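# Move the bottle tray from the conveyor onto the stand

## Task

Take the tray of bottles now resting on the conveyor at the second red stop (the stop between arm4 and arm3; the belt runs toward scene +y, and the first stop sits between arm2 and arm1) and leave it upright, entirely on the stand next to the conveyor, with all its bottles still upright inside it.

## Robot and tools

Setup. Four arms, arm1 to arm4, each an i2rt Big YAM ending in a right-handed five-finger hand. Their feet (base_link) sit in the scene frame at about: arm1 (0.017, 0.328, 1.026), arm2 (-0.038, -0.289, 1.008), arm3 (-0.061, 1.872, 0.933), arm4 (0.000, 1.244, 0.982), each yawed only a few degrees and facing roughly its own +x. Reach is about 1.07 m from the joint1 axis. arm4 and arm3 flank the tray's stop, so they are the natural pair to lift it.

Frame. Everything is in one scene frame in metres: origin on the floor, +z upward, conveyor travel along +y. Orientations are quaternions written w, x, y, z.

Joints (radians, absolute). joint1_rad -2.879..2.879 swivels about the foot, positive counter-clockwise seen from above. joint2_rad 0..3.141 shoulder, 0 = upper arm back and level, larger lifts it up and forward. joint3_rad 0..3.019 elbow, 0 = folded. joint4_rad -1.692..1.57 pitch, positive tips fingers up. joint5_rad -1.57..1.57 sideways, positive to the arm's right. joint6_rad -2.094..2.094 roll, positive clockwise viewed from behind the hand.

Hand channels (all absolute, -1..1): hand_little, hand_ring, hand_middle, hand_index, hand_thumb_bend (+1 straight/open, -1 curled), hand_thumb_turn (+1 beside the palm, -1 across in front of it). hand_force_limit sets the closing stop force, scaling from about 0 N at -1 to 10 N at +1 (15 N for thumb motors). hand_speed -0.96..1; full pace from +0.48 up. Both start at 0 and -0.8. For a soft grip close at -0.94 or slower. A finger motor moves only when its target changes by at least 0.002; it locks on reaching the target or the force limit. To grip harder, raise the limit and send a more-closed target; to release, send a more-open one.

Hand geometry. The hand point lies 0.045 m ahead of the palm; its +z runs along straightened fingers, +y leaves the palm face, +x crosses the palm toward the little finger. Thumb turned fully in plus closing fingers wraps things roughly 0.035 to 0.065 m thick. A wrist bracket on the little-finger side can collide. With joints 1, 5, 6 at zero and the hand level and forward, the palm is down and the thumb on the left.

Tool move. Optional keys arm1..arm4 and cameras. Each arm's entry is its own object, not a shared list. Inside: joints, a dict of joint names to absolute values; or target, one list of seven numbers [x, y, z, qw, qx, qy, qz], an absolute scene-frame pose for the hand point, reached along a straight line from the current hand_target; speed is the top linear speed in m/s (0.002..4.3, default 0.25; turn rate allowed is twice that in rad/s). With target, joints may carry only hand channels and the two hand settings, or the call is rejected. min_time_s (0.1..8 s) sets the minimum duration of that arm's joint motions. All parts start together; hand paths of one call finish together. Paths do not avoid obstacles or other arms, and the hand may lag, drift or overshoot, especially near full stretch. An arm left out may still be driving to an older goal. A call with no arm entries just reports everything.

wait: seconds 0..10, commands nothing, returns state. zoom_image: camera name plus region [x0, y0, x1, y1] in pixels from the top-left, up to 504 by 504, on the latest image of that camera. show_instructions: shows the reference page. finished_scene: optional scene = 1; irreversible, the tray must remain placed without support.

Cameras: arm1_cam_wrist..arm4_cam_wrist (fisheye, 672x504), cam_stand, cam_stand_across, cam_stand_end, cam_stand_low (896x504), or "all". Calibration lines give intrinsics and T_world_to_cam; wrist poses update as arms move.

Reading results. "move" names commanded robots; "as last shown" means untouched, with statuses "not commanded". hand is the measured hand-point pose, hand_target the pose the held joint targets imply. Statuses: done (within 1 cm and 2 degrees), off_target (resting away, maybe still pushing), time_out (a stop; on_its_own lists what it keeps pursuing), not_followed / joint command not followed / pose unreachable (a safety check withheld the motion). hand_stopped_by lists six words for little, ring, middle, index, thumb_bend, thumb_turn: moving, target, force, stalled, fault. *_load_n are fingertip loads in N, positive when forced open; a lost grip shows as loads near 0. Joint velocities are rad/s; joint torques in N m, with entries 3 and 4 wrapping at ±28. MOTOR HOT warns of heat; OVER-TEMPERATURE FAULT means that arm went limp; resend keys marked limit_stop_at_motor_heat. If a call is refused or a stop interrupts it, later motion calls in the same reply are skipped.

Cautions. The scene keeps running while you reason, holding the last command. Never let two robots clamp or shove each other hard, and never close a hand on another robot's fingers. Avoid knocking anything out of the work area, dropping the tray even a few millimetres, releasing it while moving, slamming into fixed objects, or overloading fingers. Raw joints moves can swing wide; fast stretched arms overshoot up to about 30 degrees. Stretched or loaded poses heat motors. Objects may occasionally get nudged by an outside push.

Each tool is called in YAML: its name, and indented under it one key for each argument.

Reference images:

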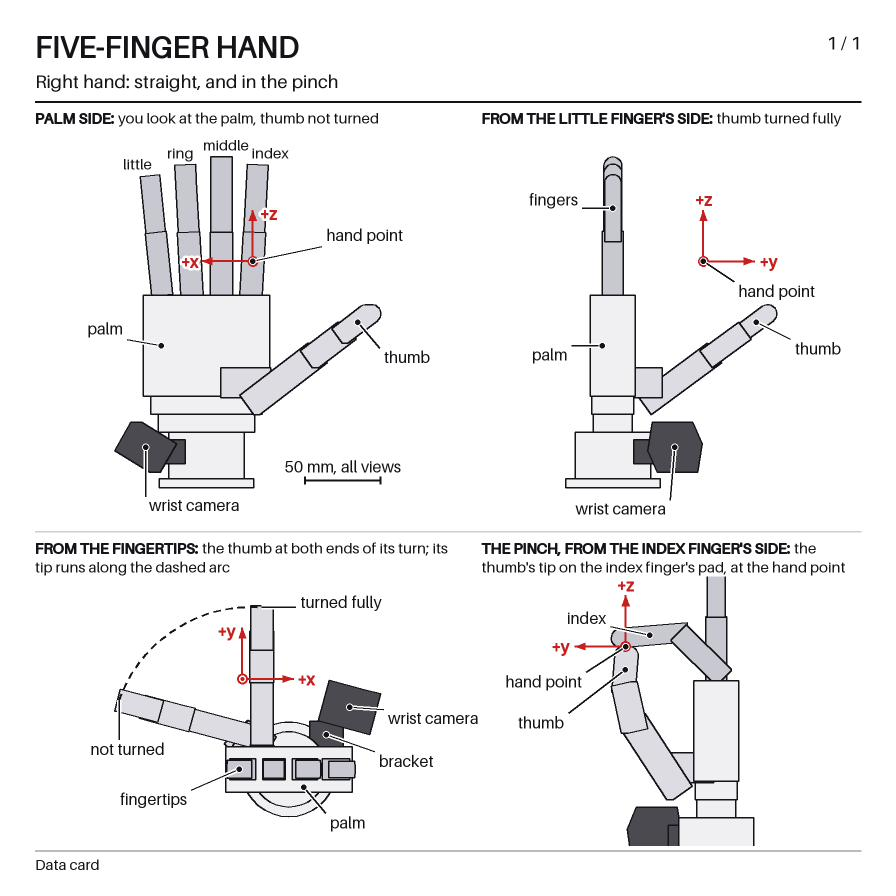

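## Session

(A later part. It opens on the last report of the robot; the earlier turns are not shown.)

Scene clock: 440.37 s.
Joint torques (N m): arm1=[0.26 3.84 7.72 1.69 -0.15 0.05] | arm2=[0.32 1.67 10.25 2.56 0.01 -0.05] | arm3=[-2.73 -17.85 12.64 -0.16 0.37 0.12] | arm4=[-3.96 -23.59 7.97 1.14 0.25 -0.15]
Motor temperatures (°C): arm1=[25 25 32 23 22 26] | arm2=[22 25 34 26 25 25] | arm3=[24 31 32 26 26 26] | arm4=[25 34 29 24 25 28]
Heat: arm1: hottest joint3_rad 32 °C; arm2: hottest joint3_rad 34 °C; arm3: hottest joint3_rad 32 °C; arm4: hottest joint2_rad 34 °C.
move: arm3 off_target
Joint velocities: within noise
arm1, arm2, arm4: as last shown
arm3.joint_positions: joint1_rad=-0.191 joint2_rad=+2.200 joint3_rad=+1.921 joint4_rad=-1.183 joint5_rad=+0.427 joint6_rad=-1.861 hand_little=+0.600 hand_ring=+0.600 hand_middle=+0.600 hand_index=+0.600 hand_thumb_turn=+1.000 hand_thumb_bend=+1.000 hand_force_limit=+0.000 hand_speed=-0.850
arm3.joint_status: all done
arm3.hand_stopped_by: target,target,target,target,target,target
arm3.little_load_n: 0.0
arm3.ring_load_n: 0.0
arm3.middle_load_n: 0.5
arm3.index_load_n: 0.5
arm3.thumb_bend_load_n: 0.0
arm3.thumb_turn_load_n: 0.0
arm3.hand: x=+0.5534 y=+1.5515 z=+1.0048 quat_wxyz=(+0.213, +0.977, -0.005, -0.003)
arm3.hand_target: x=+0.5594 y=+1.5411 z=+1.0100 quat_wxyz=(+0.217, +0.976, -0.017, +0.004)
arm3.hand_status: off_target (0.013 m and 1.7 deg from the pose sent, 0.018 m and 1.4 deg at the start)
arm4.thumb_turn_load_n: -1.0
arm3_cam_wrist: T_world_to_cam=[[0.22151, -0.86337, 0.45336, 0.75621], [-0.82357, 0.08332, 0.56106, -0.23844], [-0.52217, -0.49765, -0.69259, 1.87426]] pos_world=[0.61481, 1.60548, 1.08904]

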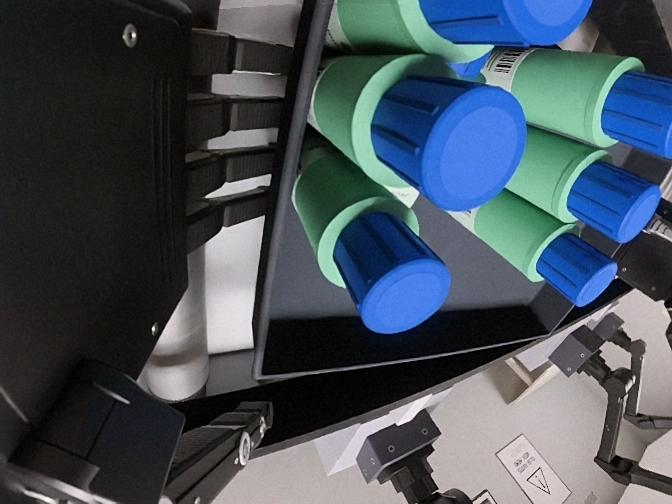

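move:
  cameras: ["arm3_cam_wrist","cam_stand_across","cam_stand"]

Scene clock: 443.70 s.
Joint torques (N m): arm1=[0.38 4.07 7.66 1.7 -0.16 0.03] | arm2=[0.26 1.73 10.26 2.54 0.01 -0.04] | arm3=[-2.67 -17.85 12.64 -0.14 0.37 0.12] | arm4=[-4.01 -23.71 7.97 1.14 0.24 -0.15]
Motor temperatures (°C): arm1=[25 25 32 23 22 26] | arm2=[22 25 34 26 25 25] | arm3=[24 31 32 26 26 26] | arm4=[25 34 29 24 25 28]
Heat: arm1: hottest joint3_rad 32 °C; arm2: hottest joint3_rad 34 °C; arm3: hottest joint3_rad 32 °C; arm4: hottest joint2_rad 34 °C.
Joint velocities: within noise
arm1.joint_positions: joint1_rad=+0.098 joint2_rad=+0.547 joint3_rad=+1.374 joint4_rad=-1.301 joint5_rad=-0.090 joint6_rad=-1.151 hand_little=+1.000 hand_ring=+1.000 hand_middle=+1.000 hand_index=+1.000 hand_thumb_turn=+1.000 hand_thumb_bend=+1.000 hand_force_limit=+0.000 hand_speed=-0.800
arm1.joint_status: not commanded
arm1.hand_stopped_by: target,target,target,target,target,target
arm1.little_load_n: 0.0
arm1.ring_load_n: 0.0
arm1.middle_load_n: 0.0
arm1.index_load_n: 0.0
arm1.thumb_bend_load_n: 0.5
arm1.thumb_turn_load_n: 0.0
arm1.hand: x=+0.2290 y=+0.3345 z=+1.5209 quat_wxyz=(-0.189, +0.849, -0.087, +0.486) (m; scene frame)
arm1.hand_target: x=+0.2278 y=+0.3343 z=+1.5297 quat_wxyz=(-0.191, +0.843, -0.086, +0.495) (m; scene frame)
arm1.hand_status: not commanded
arm2.joint_positions: joint1_rad=-0.023 joint2_rad=+0.637 joint3_rad=+1.321 joint4_rad=-1.164 joint5_rad=-0.169 joint6_rad=-1.285 hand_little=+1.000 hand_ring=+1.000 hand_middle=+1.000 hand_index=+1.000 hand_thumb_turn=+1.000 hand_thumb_bend=+1.000 hand_force_limit=+0.000 hand_speed=-0.800
arm2.joint_status: not commanded
arm2.hand_stopped_by: target,target,target,target,target,target
arm2.little_load_n: 0.0
arm2.ring_load_n: 0.0
arm2.middle_load_n: 0.0
arm2.index_load_n: 0.0
arm2.thumb_bend_load_n: 0.0
arm2.thumb_turn_load_n: 0.0
arm2.hand: x=+0.2284 y=-0.3437 z=+1.4937 quat_wxyz=(-0.109, +0.840, -0.138, +0.514) (m; scene frame)
arm2.hand_target: x=+0.2275 y=-0.3436 z=+1.5044 quat_wxyz=(-0.110, +0.834, -0.136, +0.524) (m; scene frame)
arm2.hand_status: not commanded
arm3.joint_positions: joint1_rad=-0.191 joint2_rad=+2.200 joint3_rad=+1.921 joint4_rad=-1.183 joint5_rad=+0.427 joint6_rad=-1.861 hand_little=+0.600 hand_ring=+0.600 hand_middle=+0.600 hand_index=+0.600 hand_thumb_turn=+1.000 hand_thumb_bend=+1.000 hand_force_limit=+0.000 hand_speed=-0.850
arm3.joint_status: all done
arm3.hand_stopped_by: target,target,target,target,target,target
arm3.little_load_n: 0.0
arm3.ring_load_n: 0.0
arm3.middle_load_n: 0.0
arm3.index_load_n: 0.5
arm3.thumb_bend_load_n: 0.0
arm3.thumb_turn_load_n: 0.0
arm3.hand: x=+0.5534 y=+1.5515 z=+1.0048 quat_wxyz=(+0.213, +0.977, -0.005, -0.003) (m; scene frame)
arm3.hand_target: x=+0.5594 y=+1.5411 z=+1.0100 quat_wxyz=(+0.217, +0.976, -0.017, +0.004) (m; scene frame)
arm3.hand_status: off_target (0.013 m and 1.7 deg from the pose sent, 0.018 m and 1.4 deg at the start)
arm4.joint_positions: joint1_rad=-0.146 joint2_rad=+2.038 joint3_rad=+1.560 joint4_rad=-1.102 joint5_rad=-0.016 joint6_rad=+1.573 hand_little=-0.029 hand_ring=-0.040 hand_middle=-0.060 hand_index=-0.086 hand_thumb_turn=-1.000 hand_thumb_bend=-0.359 hand_force_limit=+0.000 hand_speed=-0.850
arm4.joint_status: not commanded
arm4.hand_stopped_by: target,target,target,force,force,target
arm4.little_load_n: 0.0
arm4.ring_load_n: 0.0
arm4.middle_load_n: 2.0
arm4.index_load_n: 9.5
arm4.thumb_bend_load_n: 13.0
arm4.thumb_turn_load_n: -1.0
arm4.hand: x=+0.6204 y=+1.3082 z=+0.9848 quat_wxyz=(-0.002, +0.000, -1.000, -0.005) (m; scene frame)
arm4.hand_target: x=+0.6379 y=+1.2726 z=+1.0327 quat_wxyz=(-0.045, -0.014, -0.999, +0.000) (m; scene frame)
arm4.hand_status: not commanded
pictures: arm3_cam_wrist, cam_stand, cam_stand_across
camera_calibration:
arm3_cam_wrist: T_world_to_cam=[[0.22151, -0.86337, 0.45336, 0.75621], [-0.82357, 0.08332, 0.56106, -0.23844], [-0.52217, -0.49765, -0.69259, 1.87426]] pos_world=[0.61481, 1.60548, 1.08904]

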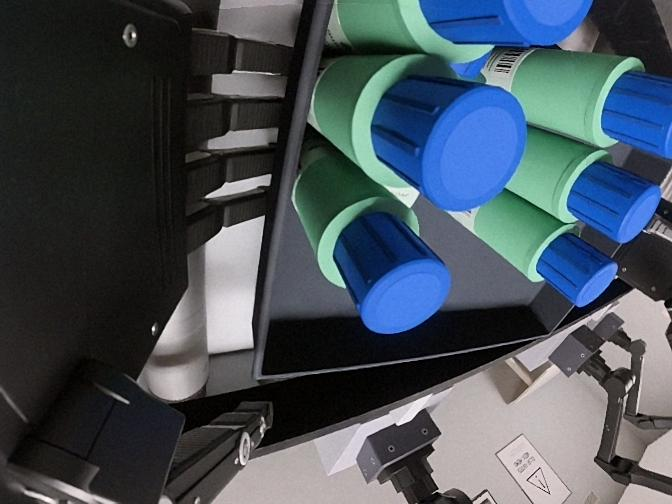

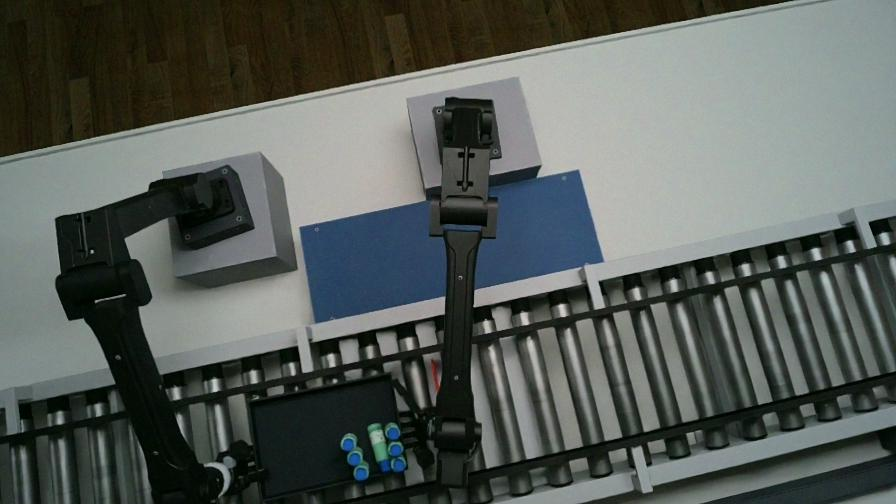

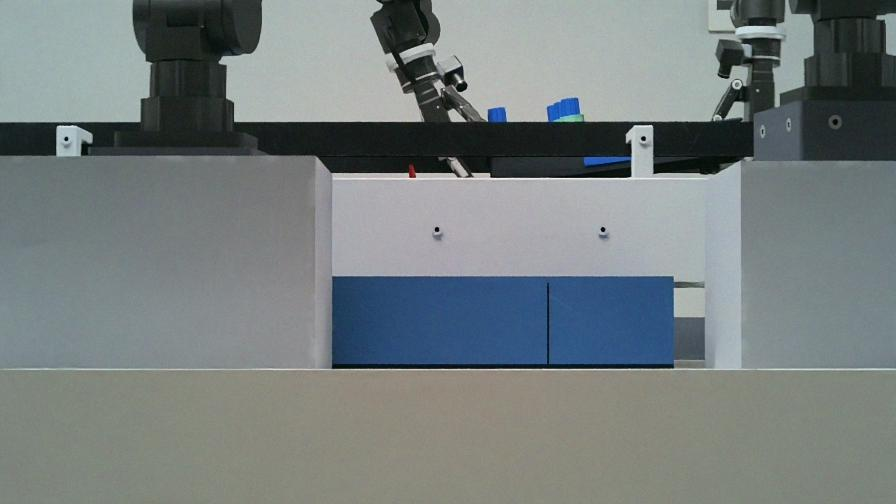

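move:
  arm3: {"target": [0.5594, 1.5375, 1.030, 0.2164, 0.976, -0.022, 0.004], "speed": 0.05}
  cameras: ["arm3_cam_wrist"]

zoom_image:
  camera: "arm3_cam_wrist"
  region: [150, 0, 450, 300]

Scene clock: 445.60 s.
Joint torques (N m): arm1=[0.26 3.72 7.79 1.61 -0.16 0.07] | arm2=[0.21 1.49 10.25 2.56 0 -0.04] | arm3=[-2.84 -18.67 13.23 -0.2 0.46 0.14] | arm4=[-3.19 -23.65 7.94 1.18 0.24 -0.11]
Motor temperatures (°C): arm1=[25 25 32 23 22 26] | arm2=[22 25 34 26 25 25] | arm3=[24 31 32 26 26 26] | arm4=[25 34 29 24 25 28]
Heat: arm1: hottest joint3_rad 32 °C; arm2: hottest joint3_rad 34 °C; arm3: hottest joint3_rad 32 °C; arm4: hottest joint2_rad 34 °C.
move: arm3 off_target
Joint velocities: within noise
arm1, arm2, arm4: as last shown
arm1.thumb_bend_load_n: 0.0
arm2.index_load_n: -0.5
arm3.joint_positions: joint1_rad=-0.195 joint2_rad=+2.200 joint3_rad=+1.950 joint4_rad=-1.229 joint5_rad=+0.425 joint6_rad=-1.858 hand_little=+0.600 hand_ring=+0.600 hand_middle=+0.600 hand_index=+0.600 hand_thumb_turn=+1.000 hand_thumb_bend=+1.000 hand_force_limit=+0.000 hand_speed=-0.850
arm3.joint_status: not commanded
arm3.hand_stopped_by: target,target,target,target,target,target
arm3.little_load_n: 0.0
arm3.ring_load_n: 0.0
arm3.middle_load_n: 2.0
arm3.index_load_n: 0.0
arm3.thumb_bend_load_n: 0.0
arm3.thumb_turn_load_n: 0.0
arm3.hand: x=+0.5513 y=+1.5499 z=+1.0146 quat_wxyz=(+0.210, +0.978, -0.006, -0.011)
arm3.hand_target: x=+0.5586 y=+1.5378 z=+1.0301 quat_wxyz=(+0.217, +0.976, -0.022, +0.005)
arm3.hand_status: off_target (0.021 m and 2.7 deg from the pose sent, 0.029 m and 2.2 deg at the start)
arm4.joint_positions: joint1_rad=-0.158 joint2_rad=+2.038 joint3_rad=+1.560 joint4_rad=-1.104 joint5_rad=-0.016 joint6_rad=+1.569 hand_little=-0.029 hand_ring=-0.040 hand_middle=-0.060 hand_index=-0.086 hand_thumb_turn=-1.000 hand_thumb_bend=-0.359 hand_force_limit=+0.000 hand_speed=-0.850
arm4.middle_load_n: 1.5
arm4.index_load_n: 8.5
arm4.thumb_bend_load_n: 12.0
arm4.thumb_turn_load_n: -0.5
arm4.hand: x=+0.6205 y=+1.3009 z=+0.9848 quat_wxyz=(-0.001, -0.004, -1.000, -0.006)
arm4.hand_target: x=+0.6379 y=+1.2725 z=+1.0327 quat_wxyz=(-0.045, -0.014, -0.999, +0.000)
arm3_cam_wrist: T_world_to_cam=[[0.22357, -0.86767, 0.44404, 0.76585], [-0.81454, 0.08387, 0.57402, -0.26448], [-0.5353, -0.49002, -0.688, 1.86992]] pos_world=[0.61431, 1.60298, 1.09824]

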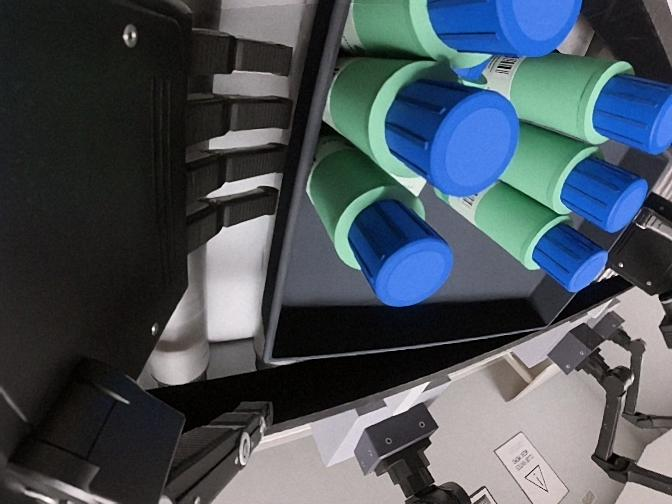

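Scaled by 1.680 from the camera's image (finer frame: 960x720).

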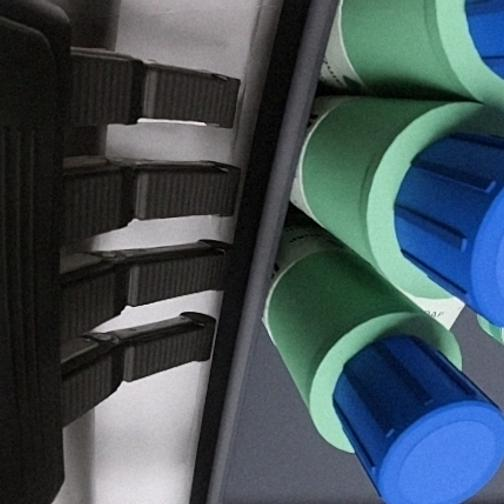

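move:
  arm3: {"target": [0.5594, 1.560, 1.008, 0.2164, 0.976, -0.025, 0.004], "speed": 0.08}

move:
  arm4: {"target": [0.6379, 1.320, 1.0327, -0.045, -0.014, -0.999, 0.0], "speed": 0.03}
  cameras: ["arm3_cam_wrist","cam_stand"]

Scene clock: 450.50 s.
Joint torques (N m): arm1=[0.03 3.78 7.5 1.55 -0.19 0.06] | arm2=[0.15 1.67 10.22 2.63 0.02 -0.05] | arm3=[-0.91 -18.37 8.79 1.02 0.53 0.12] | arm4=[-3.25 -23.59 7.95 1.21 0.24 -0.12]
Motor temperatures (°C): arm1=[25 25 32 23 22 26] | arm2=[22 25 34 26 25 25] | arm3=[24 32 33 26 26 26] | arm4=[25 34 29 24 25 28]
Heat: arm1: hottest joint3_rad 32 °C; arm2: hottest joint3_rad 34 °C; arm3: hottest joint3_rad 33 °C; arm4: hottest joint2_rad 34 °C.
move: arm3 done
Joint velocities: within noise
arm1, arm2, arm4: as last shown
arm2.index_load_n: 0.0
arm3.joint_positions: joint1_rad=-0.188 joint2_rad=+2.201 joint3_rad=+1.950 joint4_rad=-1.218 joint5_rad=+0.427 joint6_rad=-1.817 hand_little=+0.600 hand_ring=+0.600 hand_middle=+0.600 hand_index=+0.600 hand_thumb_turn=+1.000 hand_thumb_bend=+1.000 hand_force_limit=+0.000 hand_speed=-0.850
arm3.joint_status: not commanded
arm3.hand_stopped_by: target,target,target,target,target,target
arm3.little_load_n: 0.0
arm3.ring_load_n: 0.0
arm3.middle_load_n: 1.5
arm3.index_load_n: 0.0
arm3.thumb_bend_load_n: 0.0
arm3.thumb_turn_load_n: 0.0
arm3.hand: x=+0.5533 y=+1.5544 z=+1.0143 quat_wxyz=(+0.213, +0.977, -0.024, -0.001)
arm3.hand_target: x=+0.5592 y=+1.5600 z=+1.0081 quat_wxyz=(+0.216, +0.976, -0.025, +0.004)
arm3.hand_status: done (0.010 m and 0.7 deg from the pose sent, 0.015 m and 2.9 deg at the start)
arm4.ring_load_n: 0.5
arm4.index_load_n: 9.0
pictures: none

Scene clock: 452.57 s.
Joint torques (N m): arm1=[0.03 3.55 7.75 1.69 -0.17 0.01] | arm2=[0.32 1.9 10.26 2.58 0.02 -0.05] | arm3=[-0.91 -18.37 8.75 1.05 0.52 0.14] | arm4=[1.38 -23.82 7.32 1.37 -0.26 0.24]
Motor temperatures (°C): arm1=[25 25 32 23 22 26] | arm2=[22 25 34 26 25 25] | arm3=[24 32 33 26 26 26] | arm4=[25 34 29 24 25 28]
Heat: arm1: hottest joint3_rad 32 °C; arm2: hottest joint3_rad 34 °C; arm3: hottest joint3_rad 33 °C; arm4: hottest joint2_rad 34 °C.
move: arm4 off_target
Joint velocities: within noise
arm1, arm2, arm3: as last shown
arm3.joint_positions: joint1_rad=-0.187 joint2_rad=+2.201 joint3_rad=+1.950 joint4_rad=-1.218 joint5_rad=+0.427 joint6_rad=-1.816 hand_little=+0.600 hand_ring=+0.600 hand_middle=+0.600 hand_index=+0.600 hand_thumb_turn=+1.000 hand_thumb_bend=+1.000 hand_force_limit=+0.000 hand_speed=-0.850
arm3.ring_load_n: 0.5
arm3.index_load_n: 0.5
arm3.hand: x=+0.5534 y=+1.5546 z=+1.0143 quat_wxyz=(+0.213, +0.977, -0.024, -0.001)
arm3.hand_target: x=+0.5593 y=+1.5601 z=+1.0081 quat_wxyz=(+0.216, +0.976, -0.025, +0.004)
arm4.joint_positions: joint1_rad=-0.140 joint2_rad=+2.036 joint3_rad=+1.560 joint4_rad=-1.104 joint5_rad=+0.002 joint6_rad=+1.606 hand_little=-0.029 hand_ring=-0.040 hand_middle=-0.060 hand_index=-0.086 hand_thumb_turn=-1.000 hand_thumb_bend=-0.360 hand_force_limit=+0.000 hand_speed=-0.850
arm4.joint_status: not commanded
arm4.hand_stopped_by: target,target,target,force,force,target
arm4.little_load_n: 0.0
arm4.ring_load_n: 0.0
arm4.middle_load_n: 0.0
arm4.index_load_n: 6.0
arm4.thumb_bend_load_n: 3.5
arm4.thumb_turn_load_n: 0.0
arm4.hand: x=+0.6219 y=+1.3072 z=+0.9848 quat_wxyz=(-0.002, -0.014, -1.000, +0.004)
arm4.hand_target: x=+0.6365 y=+1.3200 z=+1.0321 quat_wxyz=(-0.045, -0.014, -0.999, -0.001)
arm4.hand_status: off_target (0.052 m and 4.9 deg from the pose sent, 0.054 m and 5.2 deg at the start)
arm3_cam_wrist: T_world_to_cam=[[0.18368, -0.87142, 0.45484, 0.78664], [-0.82689, 0.11323, 0.55085, -0.27831], [-0.53153, -0.47728, -0.69977, 1.86321]] pos_world=[0.61572, 1.60629, 1.09934]

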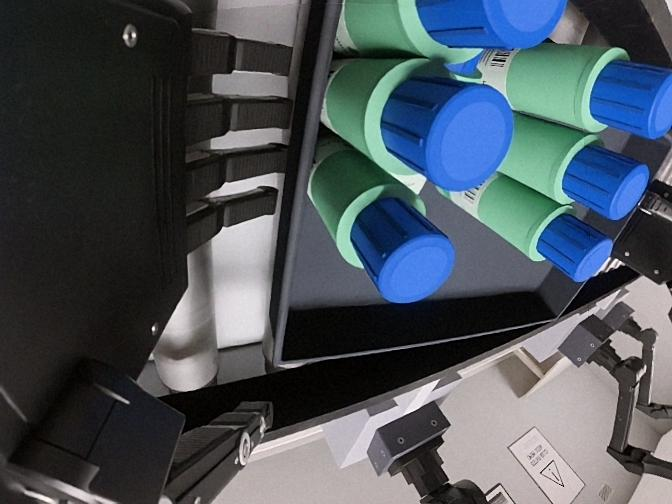

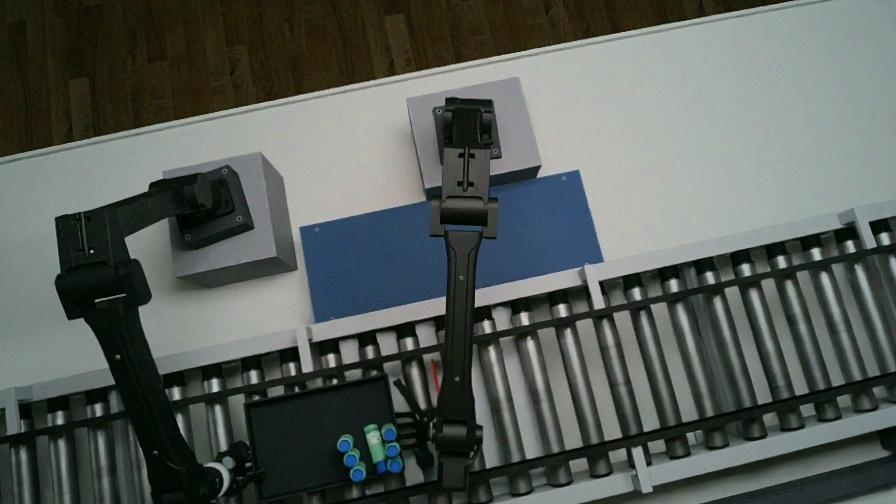

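move:
  arm3: {"target": [0.5594, 1.572, 0.995, 0.2164, 0.976, -0.020, 0.004], "speed": 0.08}

move:
  arm4: {"target": [0.6379, 1.340, 1.0327, -0.045, -0.012, -0.999, 0.0], "speed": 0.03}
  cameras: ["arm3_cam_wrist","cam_stand"]

Scene clock: 454.43 s.
Joint torques (N m): arm1=[-0.21 3.19 7.51 1.51 -0.21 0.06] | arm2=[0.67 1.38 10.25 2.55 0.01 -0.05] | arm3=[-1.08 -18.14 8.44 0.83 0.38 0.17] | arm4=[1.32 -23.82 7.35 1.36 -0.26 0.25]
Motor temperatures (°C): arm1=[25 25 32 23 22 26] | arm2=[22 25 34 26 25 25] | arm3=[24 32 33 26 26 26] | arm4=[25 34 29 24 25 28]
Heat: arm1: hottest joint3_rad 32 °C; arm2: hottest joint3_rad 34 °C; arm3: hottest joint3_rad 33 °C; arm4: hottest joint2_rad 34 °C.
move: arm3 off_target
Joint velocities: within noise
arm1, arm2, arm4: as last shown
arm3.joint_positions: joint1_rad=-0.169 joint2_rad=+2.201 joint3_rad=+1.918 joint4_rad=-1.183 joint5_rad=+0.432 joint6_rad=-1.810 hand_little=+0.600 hand_ring=+0.600 hand_middle=+0.600 hand_index=+0.600 hand_thumb_turn=+1.000 hand_thumb_bend=+1.000 hand_force_limit=+0.000 hand_speed=-0.850
arm3.joint_status: not commanded
arm3.hand_stopped_by: target,target,target,target,target,target
arm3.little_load_n: 0.0
arm3.ring_load_n: 0.0
arm3.middle_load_n: 0.0
arm3.index_load_n: 0.0
arm3.thumb_bend_load_n: -0.5
arm3.thumb_turn_load_n: 0.0
arm3.hand: x=+0.5563 y=+1.5664 z=+1.0033 quat_wxyz=(+0.215, +0.976, -0.018, +0.003)
arm3.hand_target: x=+0.5592 y=+1.5719 z=+0.9951 quat_wxyz=(+0.216, +0.976, -0.020, +0.004)
arm3.hand_status: off_target (0.011 m and 0.3 deg from the pose sent, 0.027 m and 0.8 deg at the start)
pictures: none

Scene clock: 455.70 s.
Joint torques (N m): arm1=[0.21 3.66 7.84 1.59 -0.14 0.02] | arm2=[0.32 1.85 10.14 2.58 -0.02 -0.05] | arm3=[-1.08 -18.26 8.38 0.8 0.38 0.16] | arm4=[2.61 -23.36 7.6 1.31 -0.69 0.3]
Motor temperatures (°C): arm1=[25 25 32 23 22 26] | arm2=[22 25 34 26 25 25] | arm3=[24 32 33 26 26 26] | arm4=[25 34 29 24 25 28]
Heat: arm1: hottest joint3_rad 32 °C; arm2: hottest joint3_rad 34 °C; arm3: hottest joint3_rad 33 °C; arm4: hottest joint2_rad 34 °C.
move: arm4 off_target
Joint velocities: within noise
arm1, arm2, arm3: as last shown
arm1.middle_load_n: -0.5
arm3.index_load_n: 0.5
arm3.thumb_bend_load_n: 0.0
arm4.joint_positions: joint1_rad=-0.124 joint2_rad=+2.032 joint3_rad=+1.560 joint4_rad=-1.104 joint5_rad=+0.014 joint6_rad=+1.628 hand_little=-0.029 hand_ring=-0.040 hand_middle=-0.060 hand_index=-0.086 hand_thumb_turn=-1.000 hand_thumb_bend=-0.360 hand_force_limit=+0.000 hand_speed=-0.850
arm4.joint_status: not commanded
arm4.hand_stopped_by: target,target,target,force,force,target
arm4.little_load_n: 0.5
arm4.ring_load_n: 0.0
arm4.middle_load_n: 0.0
arm4.index_load_n: 6.0
arm4.thumb_bend_load_n: 2.5
arm4.thumb_turn_load_n: 0.5
arm4.hand: x=+0.6227 y=+1.3138 z=+0.9865 quat_wxyz=(-0.005, -0.017, -1.000, +0.010)
arm4.hand_target: x=+0.6361 y=+1.3397 z=+1.0322 quat_wxyz=(-0.045, -0.011, -0.999, -0.001)
arm4.hand_status: off_target (0.055 m and 4.8 deg from the pose sent, 0.060 m and 4.9 deg at the start)
arm3_cam_wrist: T_world_to_cam=[[0.19332, -0.86629, 0.46062, 0.7821], [-0.8306, 0.10539, 0.54681, -0.25272], [-0.52224, -0.4883, -0.69916, 1.8741]] pos_world=[0.61762, 1.61929, 1.08823]

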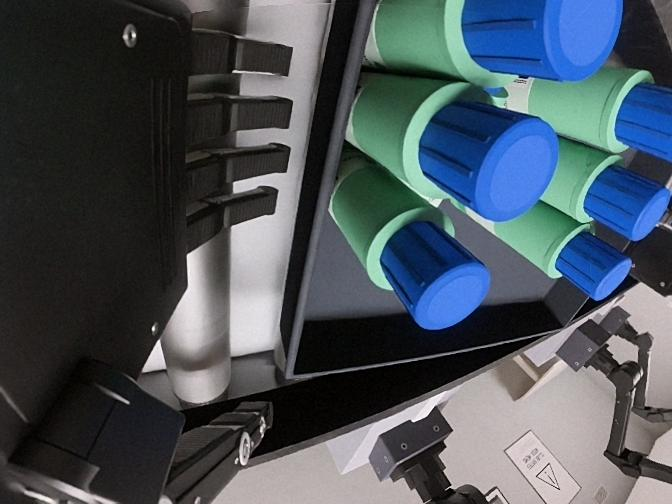

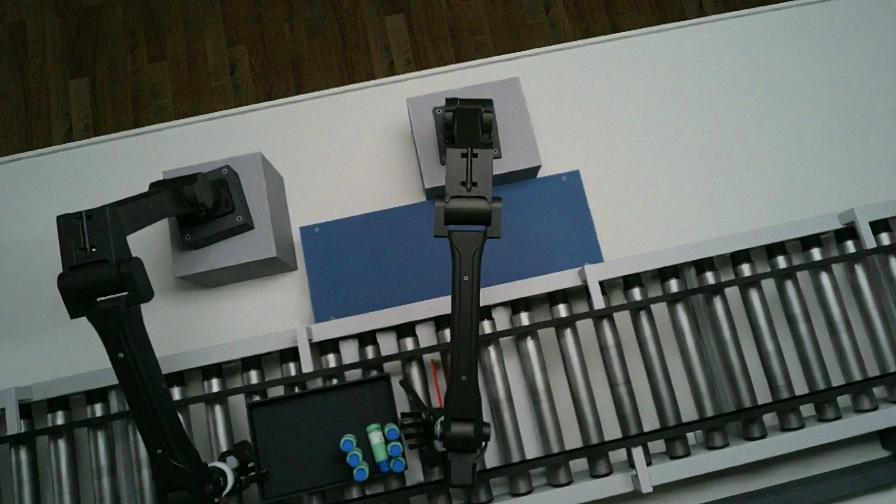

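move:
  arm3: {"target": [0.5600, 1.545, 0.997, 0.2164, 0.976, -0.022, 0.004], "speed": 0.06}
  cameras: ["arm3_cam_wrist"]

zoom_image:
  camera: "arm3_cam_wrist"
  region: [150, 0, 450, 300]

Scene clock: 457.73 s.
Joint torques (N m): arm1=[-0.15 3.84 7.79 1.72 -0.14 0.02] | arm2=[0.44 1.85 10.32 2.55 0.01 -0.04] | arm3=[-2.43 -17.9 11.54 0.7 0.26 -0.11] | arm4=[2.73 -23.3 7.6 1.32 -0.68 0.3]
Motor temperatures (°C): arm1=[25 25 32 23 22 26] | arm2=[22 25 34 26 25 25] | arm3=[24 32 33 26 26 26] | arm4=[25 33 29 24 25 28]
Heat: arm1: hottest joint3_rad 32 °C; arm2: hottest joint3_rad 34 °C; arm3: hottest joint3_rad 33 °C; arm4: hottest joint2_rad 33 °C.
move: arm3 off_target
Joint velocities: within noise
arm1, arm2, arm4: as last shown
arm1.middle_load_n: 0.0
arm3.joint_positions: joint1_rad=-0.189 joint2_rad=+2.211 joint3_rad=+1.918 joint4_rad=-1.183 joint5_rad=+0.432 joint6_rad=-1.820 hand_little=+0.600 hand_ring=+0.600 hand_middle=+0.600 hand_index=+0.600 hand_thumb_turn=+1.000 hand_thumb_bend=+1.000 hand_force_limit=+0.000 hand_speed=-0.850
arm3.joint_status: not commanded
arm3.hand_stopped_by: target,target,target,target,target,target
arm3.little_load_n: 0.5
arm3.ring_load_n: 0.0
arm3.middle_load_n: 0.0
arm3.index_load_n: 0.0
arm3.thumb_bend_load_n: 0.0
arm3.thumb_turn_load_n: 0.0
arm3.hand: x=+0.5500 y=+1.5540 z=+0.9964 quat_wxyz=(+0.214, +0.977, -0.022, -0.005)
arm3.hand_target: x=+0.5595 y=+1.5452 z=+0.9971 quat_wxyz=(+0.217, +0.976, -0.022, +0.004)
arm3.hand_status: off_target (0.013 m and 1.1 deg from the pose sent, 0.023 m and 0.5 deg at the start)
arm4.little_load_n: 1.0
arm4.middle_load_n: 0.5
arm4.thumb_turn_load_n: 0.0
arm3_cam_wrist: T_world_to_cam=[[0.18986, -0.87017, 0.45471, 0.78957], [-0.82166, 0.11268, 0.55872, -0.281], [-0.53742, -0.4797, -0.69359, 1.84944]] pos_world=[0.61313, 1.60589, 1.08074]

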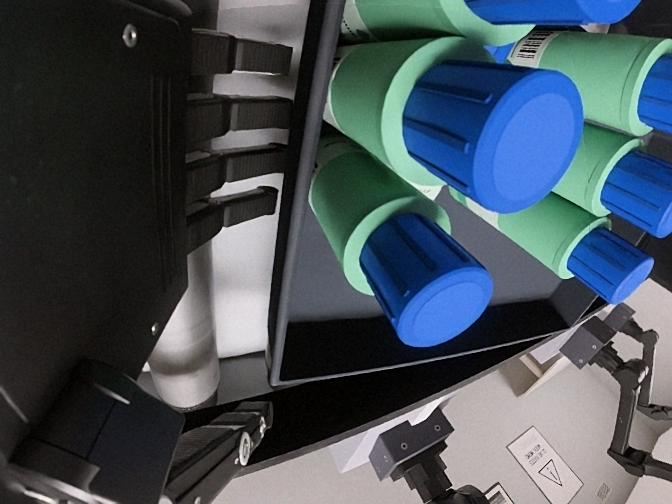

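Scaled by 1.680 from the camera's image (finer frame: 960x720).

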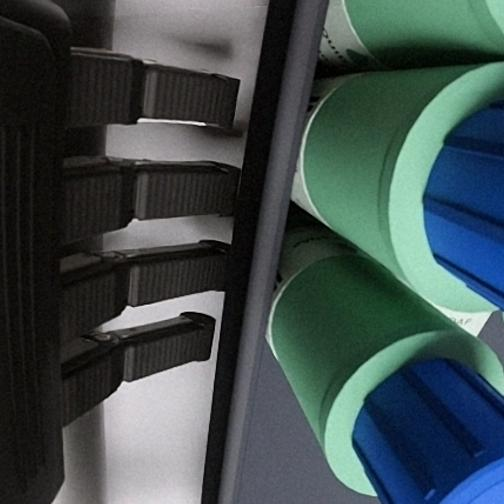

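move:
  arm3: {"target": [0.5620, 1.565, 0.997, 0.2164, 0.976, -0.022, 0.004], "speed": 0.06}

move:
  arm4: {"target": [0.6379, 1.358, 1.0327, -0.045, -0.012, -0.999, 0.0], "speed": 0.03}
  cameras: ["arm3_cam_wrist","arm4_cam_wrist"]

zoom_image:
  camera: "arm4_cam_wrist"
  region: [150, 0, 450, 300]

Scene clock: 461.13 s.
Joint torques (N m): arm1=[0.5 3.78 7.58 1.85 -0.17 0.02] | arm2=[0.32 1.67 10.28 2.54 0 -0.05] | arm3=[-0.97 -18.32 10.51 0.36 0.35 0.17] | arm4=[2.67 -23.36 7.6 1.29 -0.68 0.3]
Motor temperatures (°C): arm1=[25 25 32 23 22 26] | arm2=[22 25 34 26 25 25] | arm3=[24 32 33 26 26 26] | arm4=[25 33 29 24 25 28]
Heat: arm1: hottest joint3_rad 32 °C; arm2: hottest joint3_rad 34 °C; arm3: hottest joint3_rad 33 °C; arm4: hottest joint2_rad 33 °C.
move: arm3 done
Joint velocities: within noise
arm1, arm2, arm4: as last shown
arm3.joint_positions: joint1_rad=-0.179 joint2_rad=+2.211 joint3_rad=+1.918 joint4_rad=-1.183 joint5_rad=+0.432 joint6_rad=-1.817 hand_little=+0.600 hand_ring=+0.600 hand_middle=+0.600 hand_index=+0.600 hand_thumb_turn=+1.000 hand_thumb_bend=+1.000 hand_force_limit=+0.000 hand_speed=-0.850
arm3.joint_status: not commanded
arm3.hand_stopped_by: target,target,target,target,target,target
arm3.little_load_n: 0.0
arm3.ring_load_n: 0.0
arm3.middle_load_n: 0.0
arm3.index_load_n: 0.0
arm3.thumb_bend_load_n: 0.0
arm3.thumb_turn_load_n: 0.0
arm3.hand: x=+0.5529 y=+1.5601 z=+0.9966 quat_wxyz=(+0.214, +0.977, -0.019, -0.004)
arm3.hand_target: x=+0.5618 y=+1.5652 z=+0.9970 quat_wxyz=(+0.216, +0.976, -0.022, +0.004)
arm3.hand_status: done (0.010 m and 1.0 deg from the pose sent, 0.016 m and 1.1 deg at the start)
arm4.middle_load_n: 0.0
arm4.thumb_turn_load_n: 0.5
pictures: none

Scene clock: 462.23 s.
Joint torques (N m): arm1=[-0.62 3.37 7.64 1.68 -0.19 0.1] | arm2=[0.5 1.67 10.28 2.61 0.02 -0.06] | arm3=[-1.03 -18.32 10.5 0.35 0.34 0.17] | arm4=[2.55 -23 7.99 1.24 -0.73 0.27]
Motor temperatures (°C): arm1=[25 25 32 23 22 26] | arm2=[22 25 34 26 25 25] | arm3=[24 32 33 26 26 26] | arm4=[25 33 29 24 25 28]
Heat: arm1: hottest joint3_rad 32 °C; arm2: hottest joint3_rad 34 °C; arm3: hottest joint3_rad 33 °C; arm4: hottest joint2_rad 33 °C.
move: arm4 off_target
Joint velocities: within noise
arm1.joint_positions: joint1_rad=+0.098 joint2_rad=+0.547 joint3_rad=+1.374 joint4_rad=-1.301 joint5_rad=-0.090 joint6_rad=-1.151 hand_little=+1.000 hand_ring=+1.000 hand_middle=+1.000 hand_index=+1.000 hand_thumb_turn=+1.000 hand_thumb_bend=+1.000 hand_force_limit=+0.000 hand_speed=-0.800
arm1.joint_status: not commanded
arm1.hand_stopped_by: target,target,target,target,target,target
arm1.little_load_n: 0.0
arm1.ring_load_n: 0.0
arm1.middle_load_n: 0.0
arm1.index_load_n: 0.0
arm1.thumb_bend_load_n: 0.0
arm1.thumb_turn_load_n: 0.0
arm1.hand: x=+0.2290 y=+0.3345 z=+1.5209 quat_wxyz=(-0.189, +0.849, -0.087, +0.486)
arm1.hand_target: x=+0.2278 y=+0.3343 z=+1.5297 quat_wxyz=(-0.191, +0.843, -0.086, +0.495)
arm1.hand_status: not commanded
arm2.joint_positions: joint1_rad=-0.023 joint2_rad=+0.637 joint3_rad=+1.321 joint4_rad=-1.164 joint5_rad=-0.169 joint6_rad=-1.285 hand_little=+1.000 hand_ring=+1.000 hand_middle=+1.000 hand_index=+1.000 hand_thumb_turn=+1.000 hand_thumb_bend=+1.000 hand_force_limit=+0.000 hand_speed=-0.800
arm2.joint_status: not commanded
arm2.hand_stopped_by: target,target,target,target,target,target
arm2.little_load_n: 0.0
arm2.ring_load_n: 0.0
arm2.middle_load_n: 0.0
arm2.index_load_n: 0.0
arm2.thumb_bend_load_n: 0.0
arm2.thumb_turn_load_n: 0.0
arm2.hand: x=+0.2284 y=-0.3437 z=+1.4937 quat_wxyz=(-0.109, +0.840, -0.138, +0.514)
arm2.hand_target: x=+0.2275 y=-0.3436 z=+1.5044 quat_wxyz=(-0.110, +0.834, -0.136, +0.524)
arm2.hand_status: not commanded
arm3: as last shown
arm3.little_load_n: 0.5
arm3.ring_load_n: 1.0
arm3.hand_target: x=+0.5618 y=+1.5651 z=+0.9969 quat_wxyz=(+0.216, +0.976, -0.022, +0.004)
arm4.joint_positions: joint1_rad=-0.093 joint2_rad=+2.030 joint3_rad=+1.560 joint4_rad=-1.104 joint5_rad=+0.018 joint6_rad=+1.661 hand_little=-0.029 hand_ring=-0.040 hand_middle=-0.060 hand_index=-0.086 hand_thumb_turn=-1.000 hand_thumb_bend=-0.361 hand_force_limit=+0.000 hand_speed=-0.850
arm4.joint_status: not commanded
arm4.hand_stopped_by: target,target,target,force,force,target
arm4.little_load_n: 0.5
arm4.ring_load_n: 0.5
arm4.middle_load_n: 0.0
arm4.index_load_n: 6.5
arm4.thumb_bend_load_n: 2.5
arm4.thumb_turn_load_n: 0.0
arm4.hand: x=+0.6225 y=+1.3315 z=+0.9874 quat_wxyz=(-0.006, -0.018, -1.000, +0.011)
arm4.hand_target: x=+0.6360 y=+1.3577 z=+1.0323 quat_wxyz=(-0.045, -0.012, -0.999, -0.001)
arm4.hand_status: off_target (0.055 m and 4.7 deg from the pose sent, 0.066 m and 4.8 deg at the start)
arm3_cam_wrist: T_world_to_cam=[[0.19504, -0.86847, 0.45576, 0.78771], [-0.82313, 0.10773, 0.55754, -0.26971], [-0.5333, -0.48389, -0.69386, 1.85854]] pos_world=[0.61552, 1.61249, 1.08093]
arm4_cam_wrist: T_world_to_cam=[[-0.19301, 0.9808, 0.02795, -1.21861], [0.82556, 0.14694, 0.54485, -1.25067], [0.53028, 0.12824, -0.83807, 0.44005]] pos_world=[0.56394, 1.32255, 1.08428]

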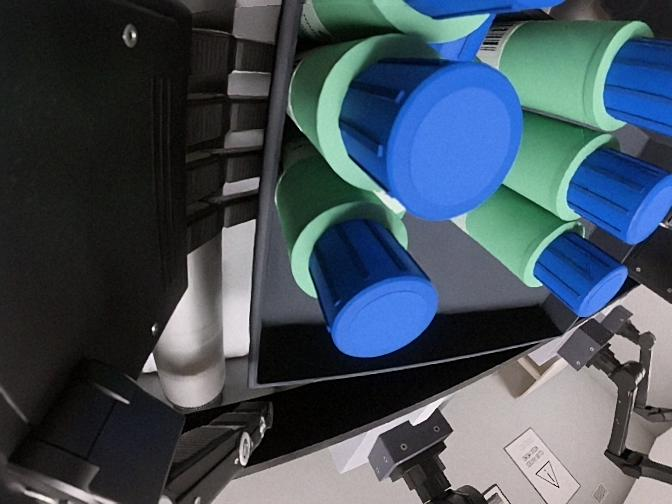

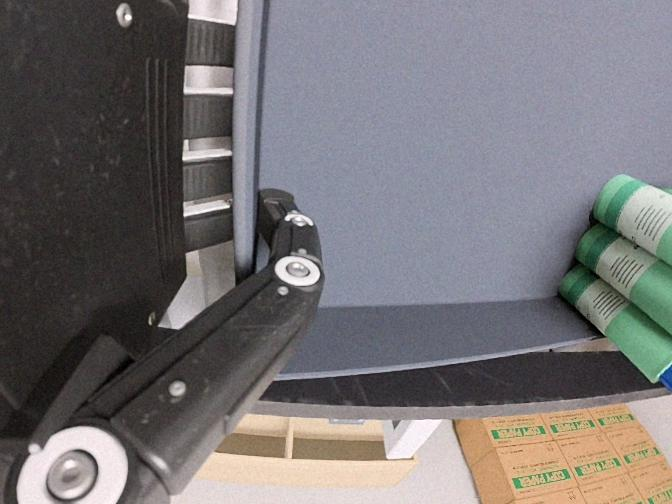

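Scaled by 1.680 from the camera's image (finer frame: 960x720).

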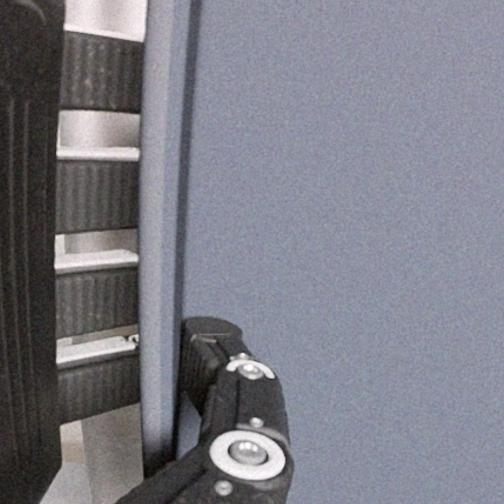

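move:
  arm3: {"target": [0.5630, 1.553, 1.022, 0.2164, 0.976, -0.022, 0.004], "speed": 0.04}
  cameras: ["arm3_cam_wrist","cam_stand_across"]

zoom_image:
  camera: "arm3_cam_wrist"
  region: [150, 0, 450, 300]

zoom_image:
  camera: "cam_stand_across"
  region: [360, 60, 740, 200]

Scene clock: 464.77 s.
Joint torques (N m): arm1=[0.38 3.02 7.51 1.48 -0.16 0.05] | arm2=[0.21 1.61 10.25 2.63 0.01 -0.02] | arm3=[-2.2 -19.19 13.37 -0.32 0.58 -0.02] | arm4=[2.49 -23 7.97 1.22 -0.73 0.28]
Motor temperatures (°C): arm1=[25 25 32 23 22 26] | arm2=[22 25 34 26 25 25] | arm3=[24 33 33 26 26 26] | arm4=[25 33 29 24 25 28]
Heat: arm1: hottest joint3_rad 32 °C; arm2: hottest joint3_rad 34 °C; arm3: hottest joint2_rad 33 °C; arm4: hottest joint2_rad 33 °C.
move: arm3 off_target
Joint velocities: within noise
arm1, arm2, arm4: as last shown
arm3.joint_positions: joint1_rad=-0.179 joint2_rad=+2.211 joint3_rad=+1.933 joint4_rad=-1.219 joint5_rad=+0.425 joint6_rad=-1.817 hand_little=+0.600 hand_ring=+0.600 hand_middle=+0.600 hand_index=+0.600 hand_thumb_turn=+1.000 hand_thumb_bend=+1.000 hand_force_limit=+0.000 hand_speed=-0.850
arm3.joint_status: not commanded
arm3.hand_stopped_by: target,target,target,target,target,target
arm3.little_load_n: 0.0
arm3.ring_load_n: 0.5
arm3.middle_load_n: 0.5
arm3.index_load_n: 2.0
arm3.thumb_bend_load_n: 0.0
arm3.thumb_turn_load_n: 0.0
arm3.hand: x=+0.5502 y=+1.5619 z=+1.0011 quat_wxyz=(+0.208, +0.978, -0.016, -0.013)
arm3.hand_target: x=+0.5618 y=+1.5534 z=+1.0221 quat_wxyz=(+0.217, +0.976, -0.022, +0.004)
arm3.hand_status: off_target (0.026 m and 2.3 deg from the pose sent, 0.028 m and 1.0 deg at the start)
arm4.little_load_n: 1.0
arm4.ring_load_n: 0.0
arm4.hand: x=+0.6224 y=+1.3315 z=+0.9876 quat_wxyz=(-0.006, -0.018, -1.000, +0.011)
arm4.hand_target: x=+0.6359 y=+1.3577 z=+1.0324 quat_wxyz=(-0.045, -0.011, -0.999, -0.001)
arm3_cam_wrist: T_world_to_cam=[[0.20425, -0.87389, 0.44113, 0.8058], [-0.81259, 0.09993, 0.5742, -0.28494], [-0.54587, -0.47574, -0.68971, 1.85107]] pos_world=[0.61433, 1.61329, 1.08485]

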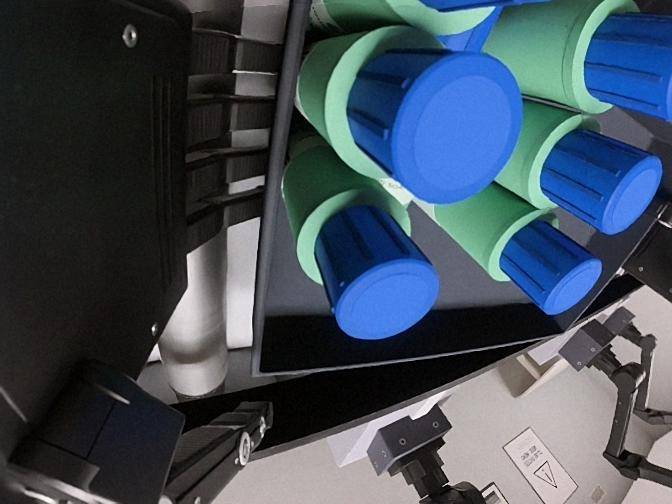

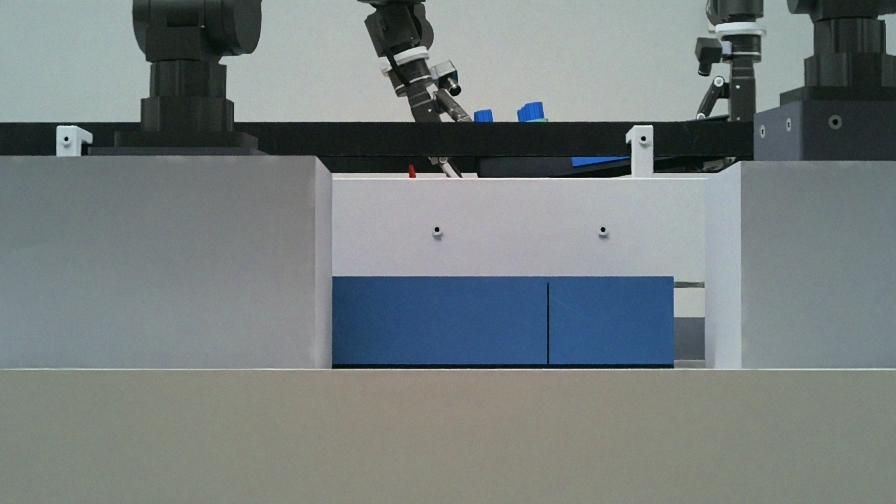

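Scaled by 1.680 from the camera's image (finer frame: 960x720).

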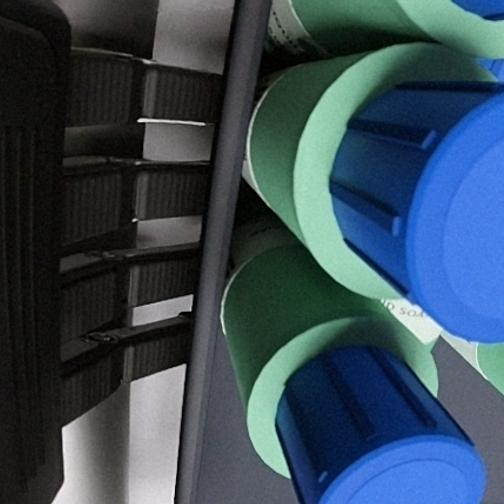

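Scaled by 1.326 from the camera's image (finer frame: 1280x720).

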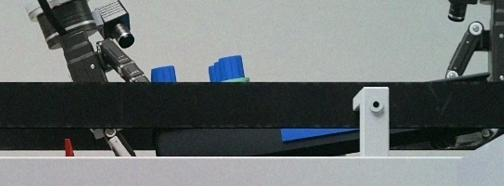

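move:
  arm3: {"target": [0.5640, 1.550, 1.038, 0.2164, 0.976, -0.022, 0.004], "speed": 0.04}
  cameras: ["arm3_cam_wrist","cam_stand_across"]

zoom_image:
  camera: "arm3_cam_wrist"
  region: [150, 0, 450, 300]

zoom_image:
  camera: "cam_stand_across"
  region: [360, 60, 740, 200]

Scene clock: 466.53 s.
Joint torques (N m): arm1=[0.03 3.49 7.83 1.63 -0.22 0.09] | arm2=[0.44 1.49 10.24 2.61 0.01 -0.04] | arm3=[-2.43 -20.07 14.2 -0.36 0.86 -0.05] | arm4=[2.49 -23.06 7.97 1.24 -0.72 0.27]
Motor temperatures (°C): arm1=[25 25 32 23 22 26] | arm2=[22 25 34 26 25 25] | arm3=[24 33 33 26 27 26] | arm4=[25 33 29 24 25 28]
Heat: arm1: hottest joint3_rad 32 °C; arm2: hottest joint3_rad 34 °C; arm3: hottest joint2_rad 33 °C; arm4: hottest joint2_rad 33 °C.
move: arm3 off_target
Joint velocities: within noise
arm1, arm2, arm4: as last shown
arm3.joint_positions: joint1_rad=-0.179 joint2_rad=+2.215 joint3_rad=+1.953 joint4_rad=-1.255 joint5_rad=+0.418 joint6_rad=-1.817 hand_little=+0.600 hand_ring=+0.600 hand_middle=+0.600 hand_index=+0.600 hand_thumb_turn=+1.000 hand_thumb_bend=+1.000 hand_force_limit=+0.000 hand_speed=-0.850
arm3.joint_status: not commanded
arm3.hand_stopped_by: target,target,target,target,target,target
arm3.little_load_n: 0.0
arm3.ring_load_n: 0.0
arm3.middle_load_n: 1.5
arm3.index_load_n: 4.0
arm3.thumb_bend_load_n: 0.0
arm3.thumb_turn_load_n: 0.0
arm3.hand: x=+0.5487 y=+1.5633 z=+1.0051 quat_wxyz=(+0.203, +0.979, -0.014, -0.022)
arm3.hand_target: x=+0.5619 y=+1.5508 z=+1.0382 quat_wxyz=(+0.217, +0.976, -0.022, +0.004)
arm3.hand_status: off_target (0.039 m and 3.5 deg from the pose sent, 0.041 m and 2.3 deg at the start)
arm4.joint_positions: joint1_rad=-0.091 joint2_rad=+2.030 joint3_rad=+1.560 joint4_rad=-1.104 joint5_rad=+0.018 joint6_rad=+1.662 hand_little=-0.029 hand_ring=-0.040 hand_middle=-0.060 hand_index=-0.086 hand_thumb_turn=-1.000 hand_thumb_bend=-0.361 hand_force_limit=+0.000 hand_speed=-0.850
arm4.little_load_n: 0.5
arm4.index_load_n: 7.0
arm4.hand: x=+0.6223 y=+1.3327 z=+0.9876 quat_wxyz=(-0.006, -0.017, -1.000, +0.011)
arm3_cam_wrist: T_world_to_cam=[[0.21246, -0.87883, 0.42722, 0.82275], [-0.80257, 0.09247, 0.58935, -0.29761], [-0.55744, -0.46809, -0.68568, 1.8441]] pos_world=[0.61433, 1.61378, 1.08836]

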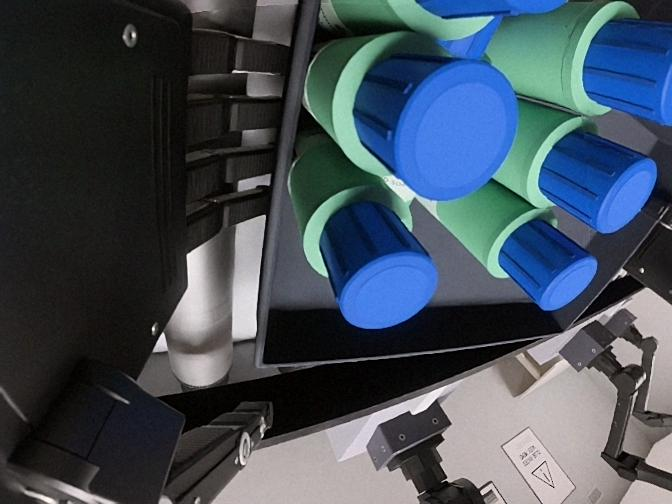

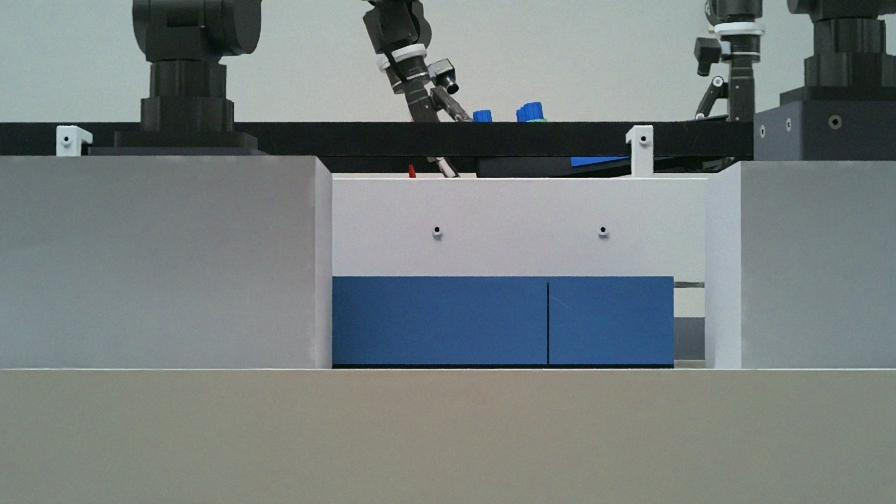

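Scaled by 1.680 from the camera's image (finer frame: 960x720).

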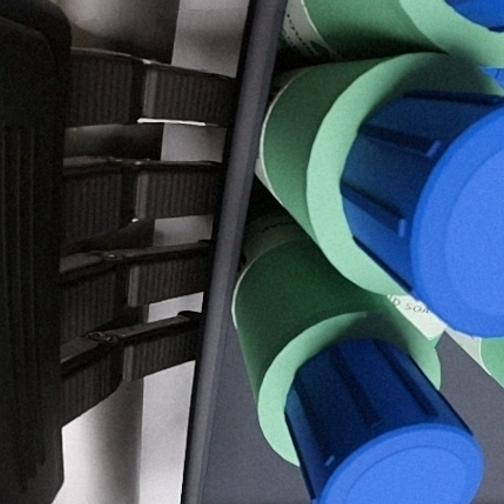

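Scaled by 1.326 from the camera's image (finer frame: 1280x720).

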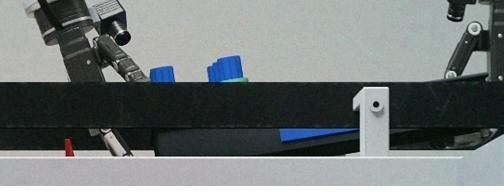

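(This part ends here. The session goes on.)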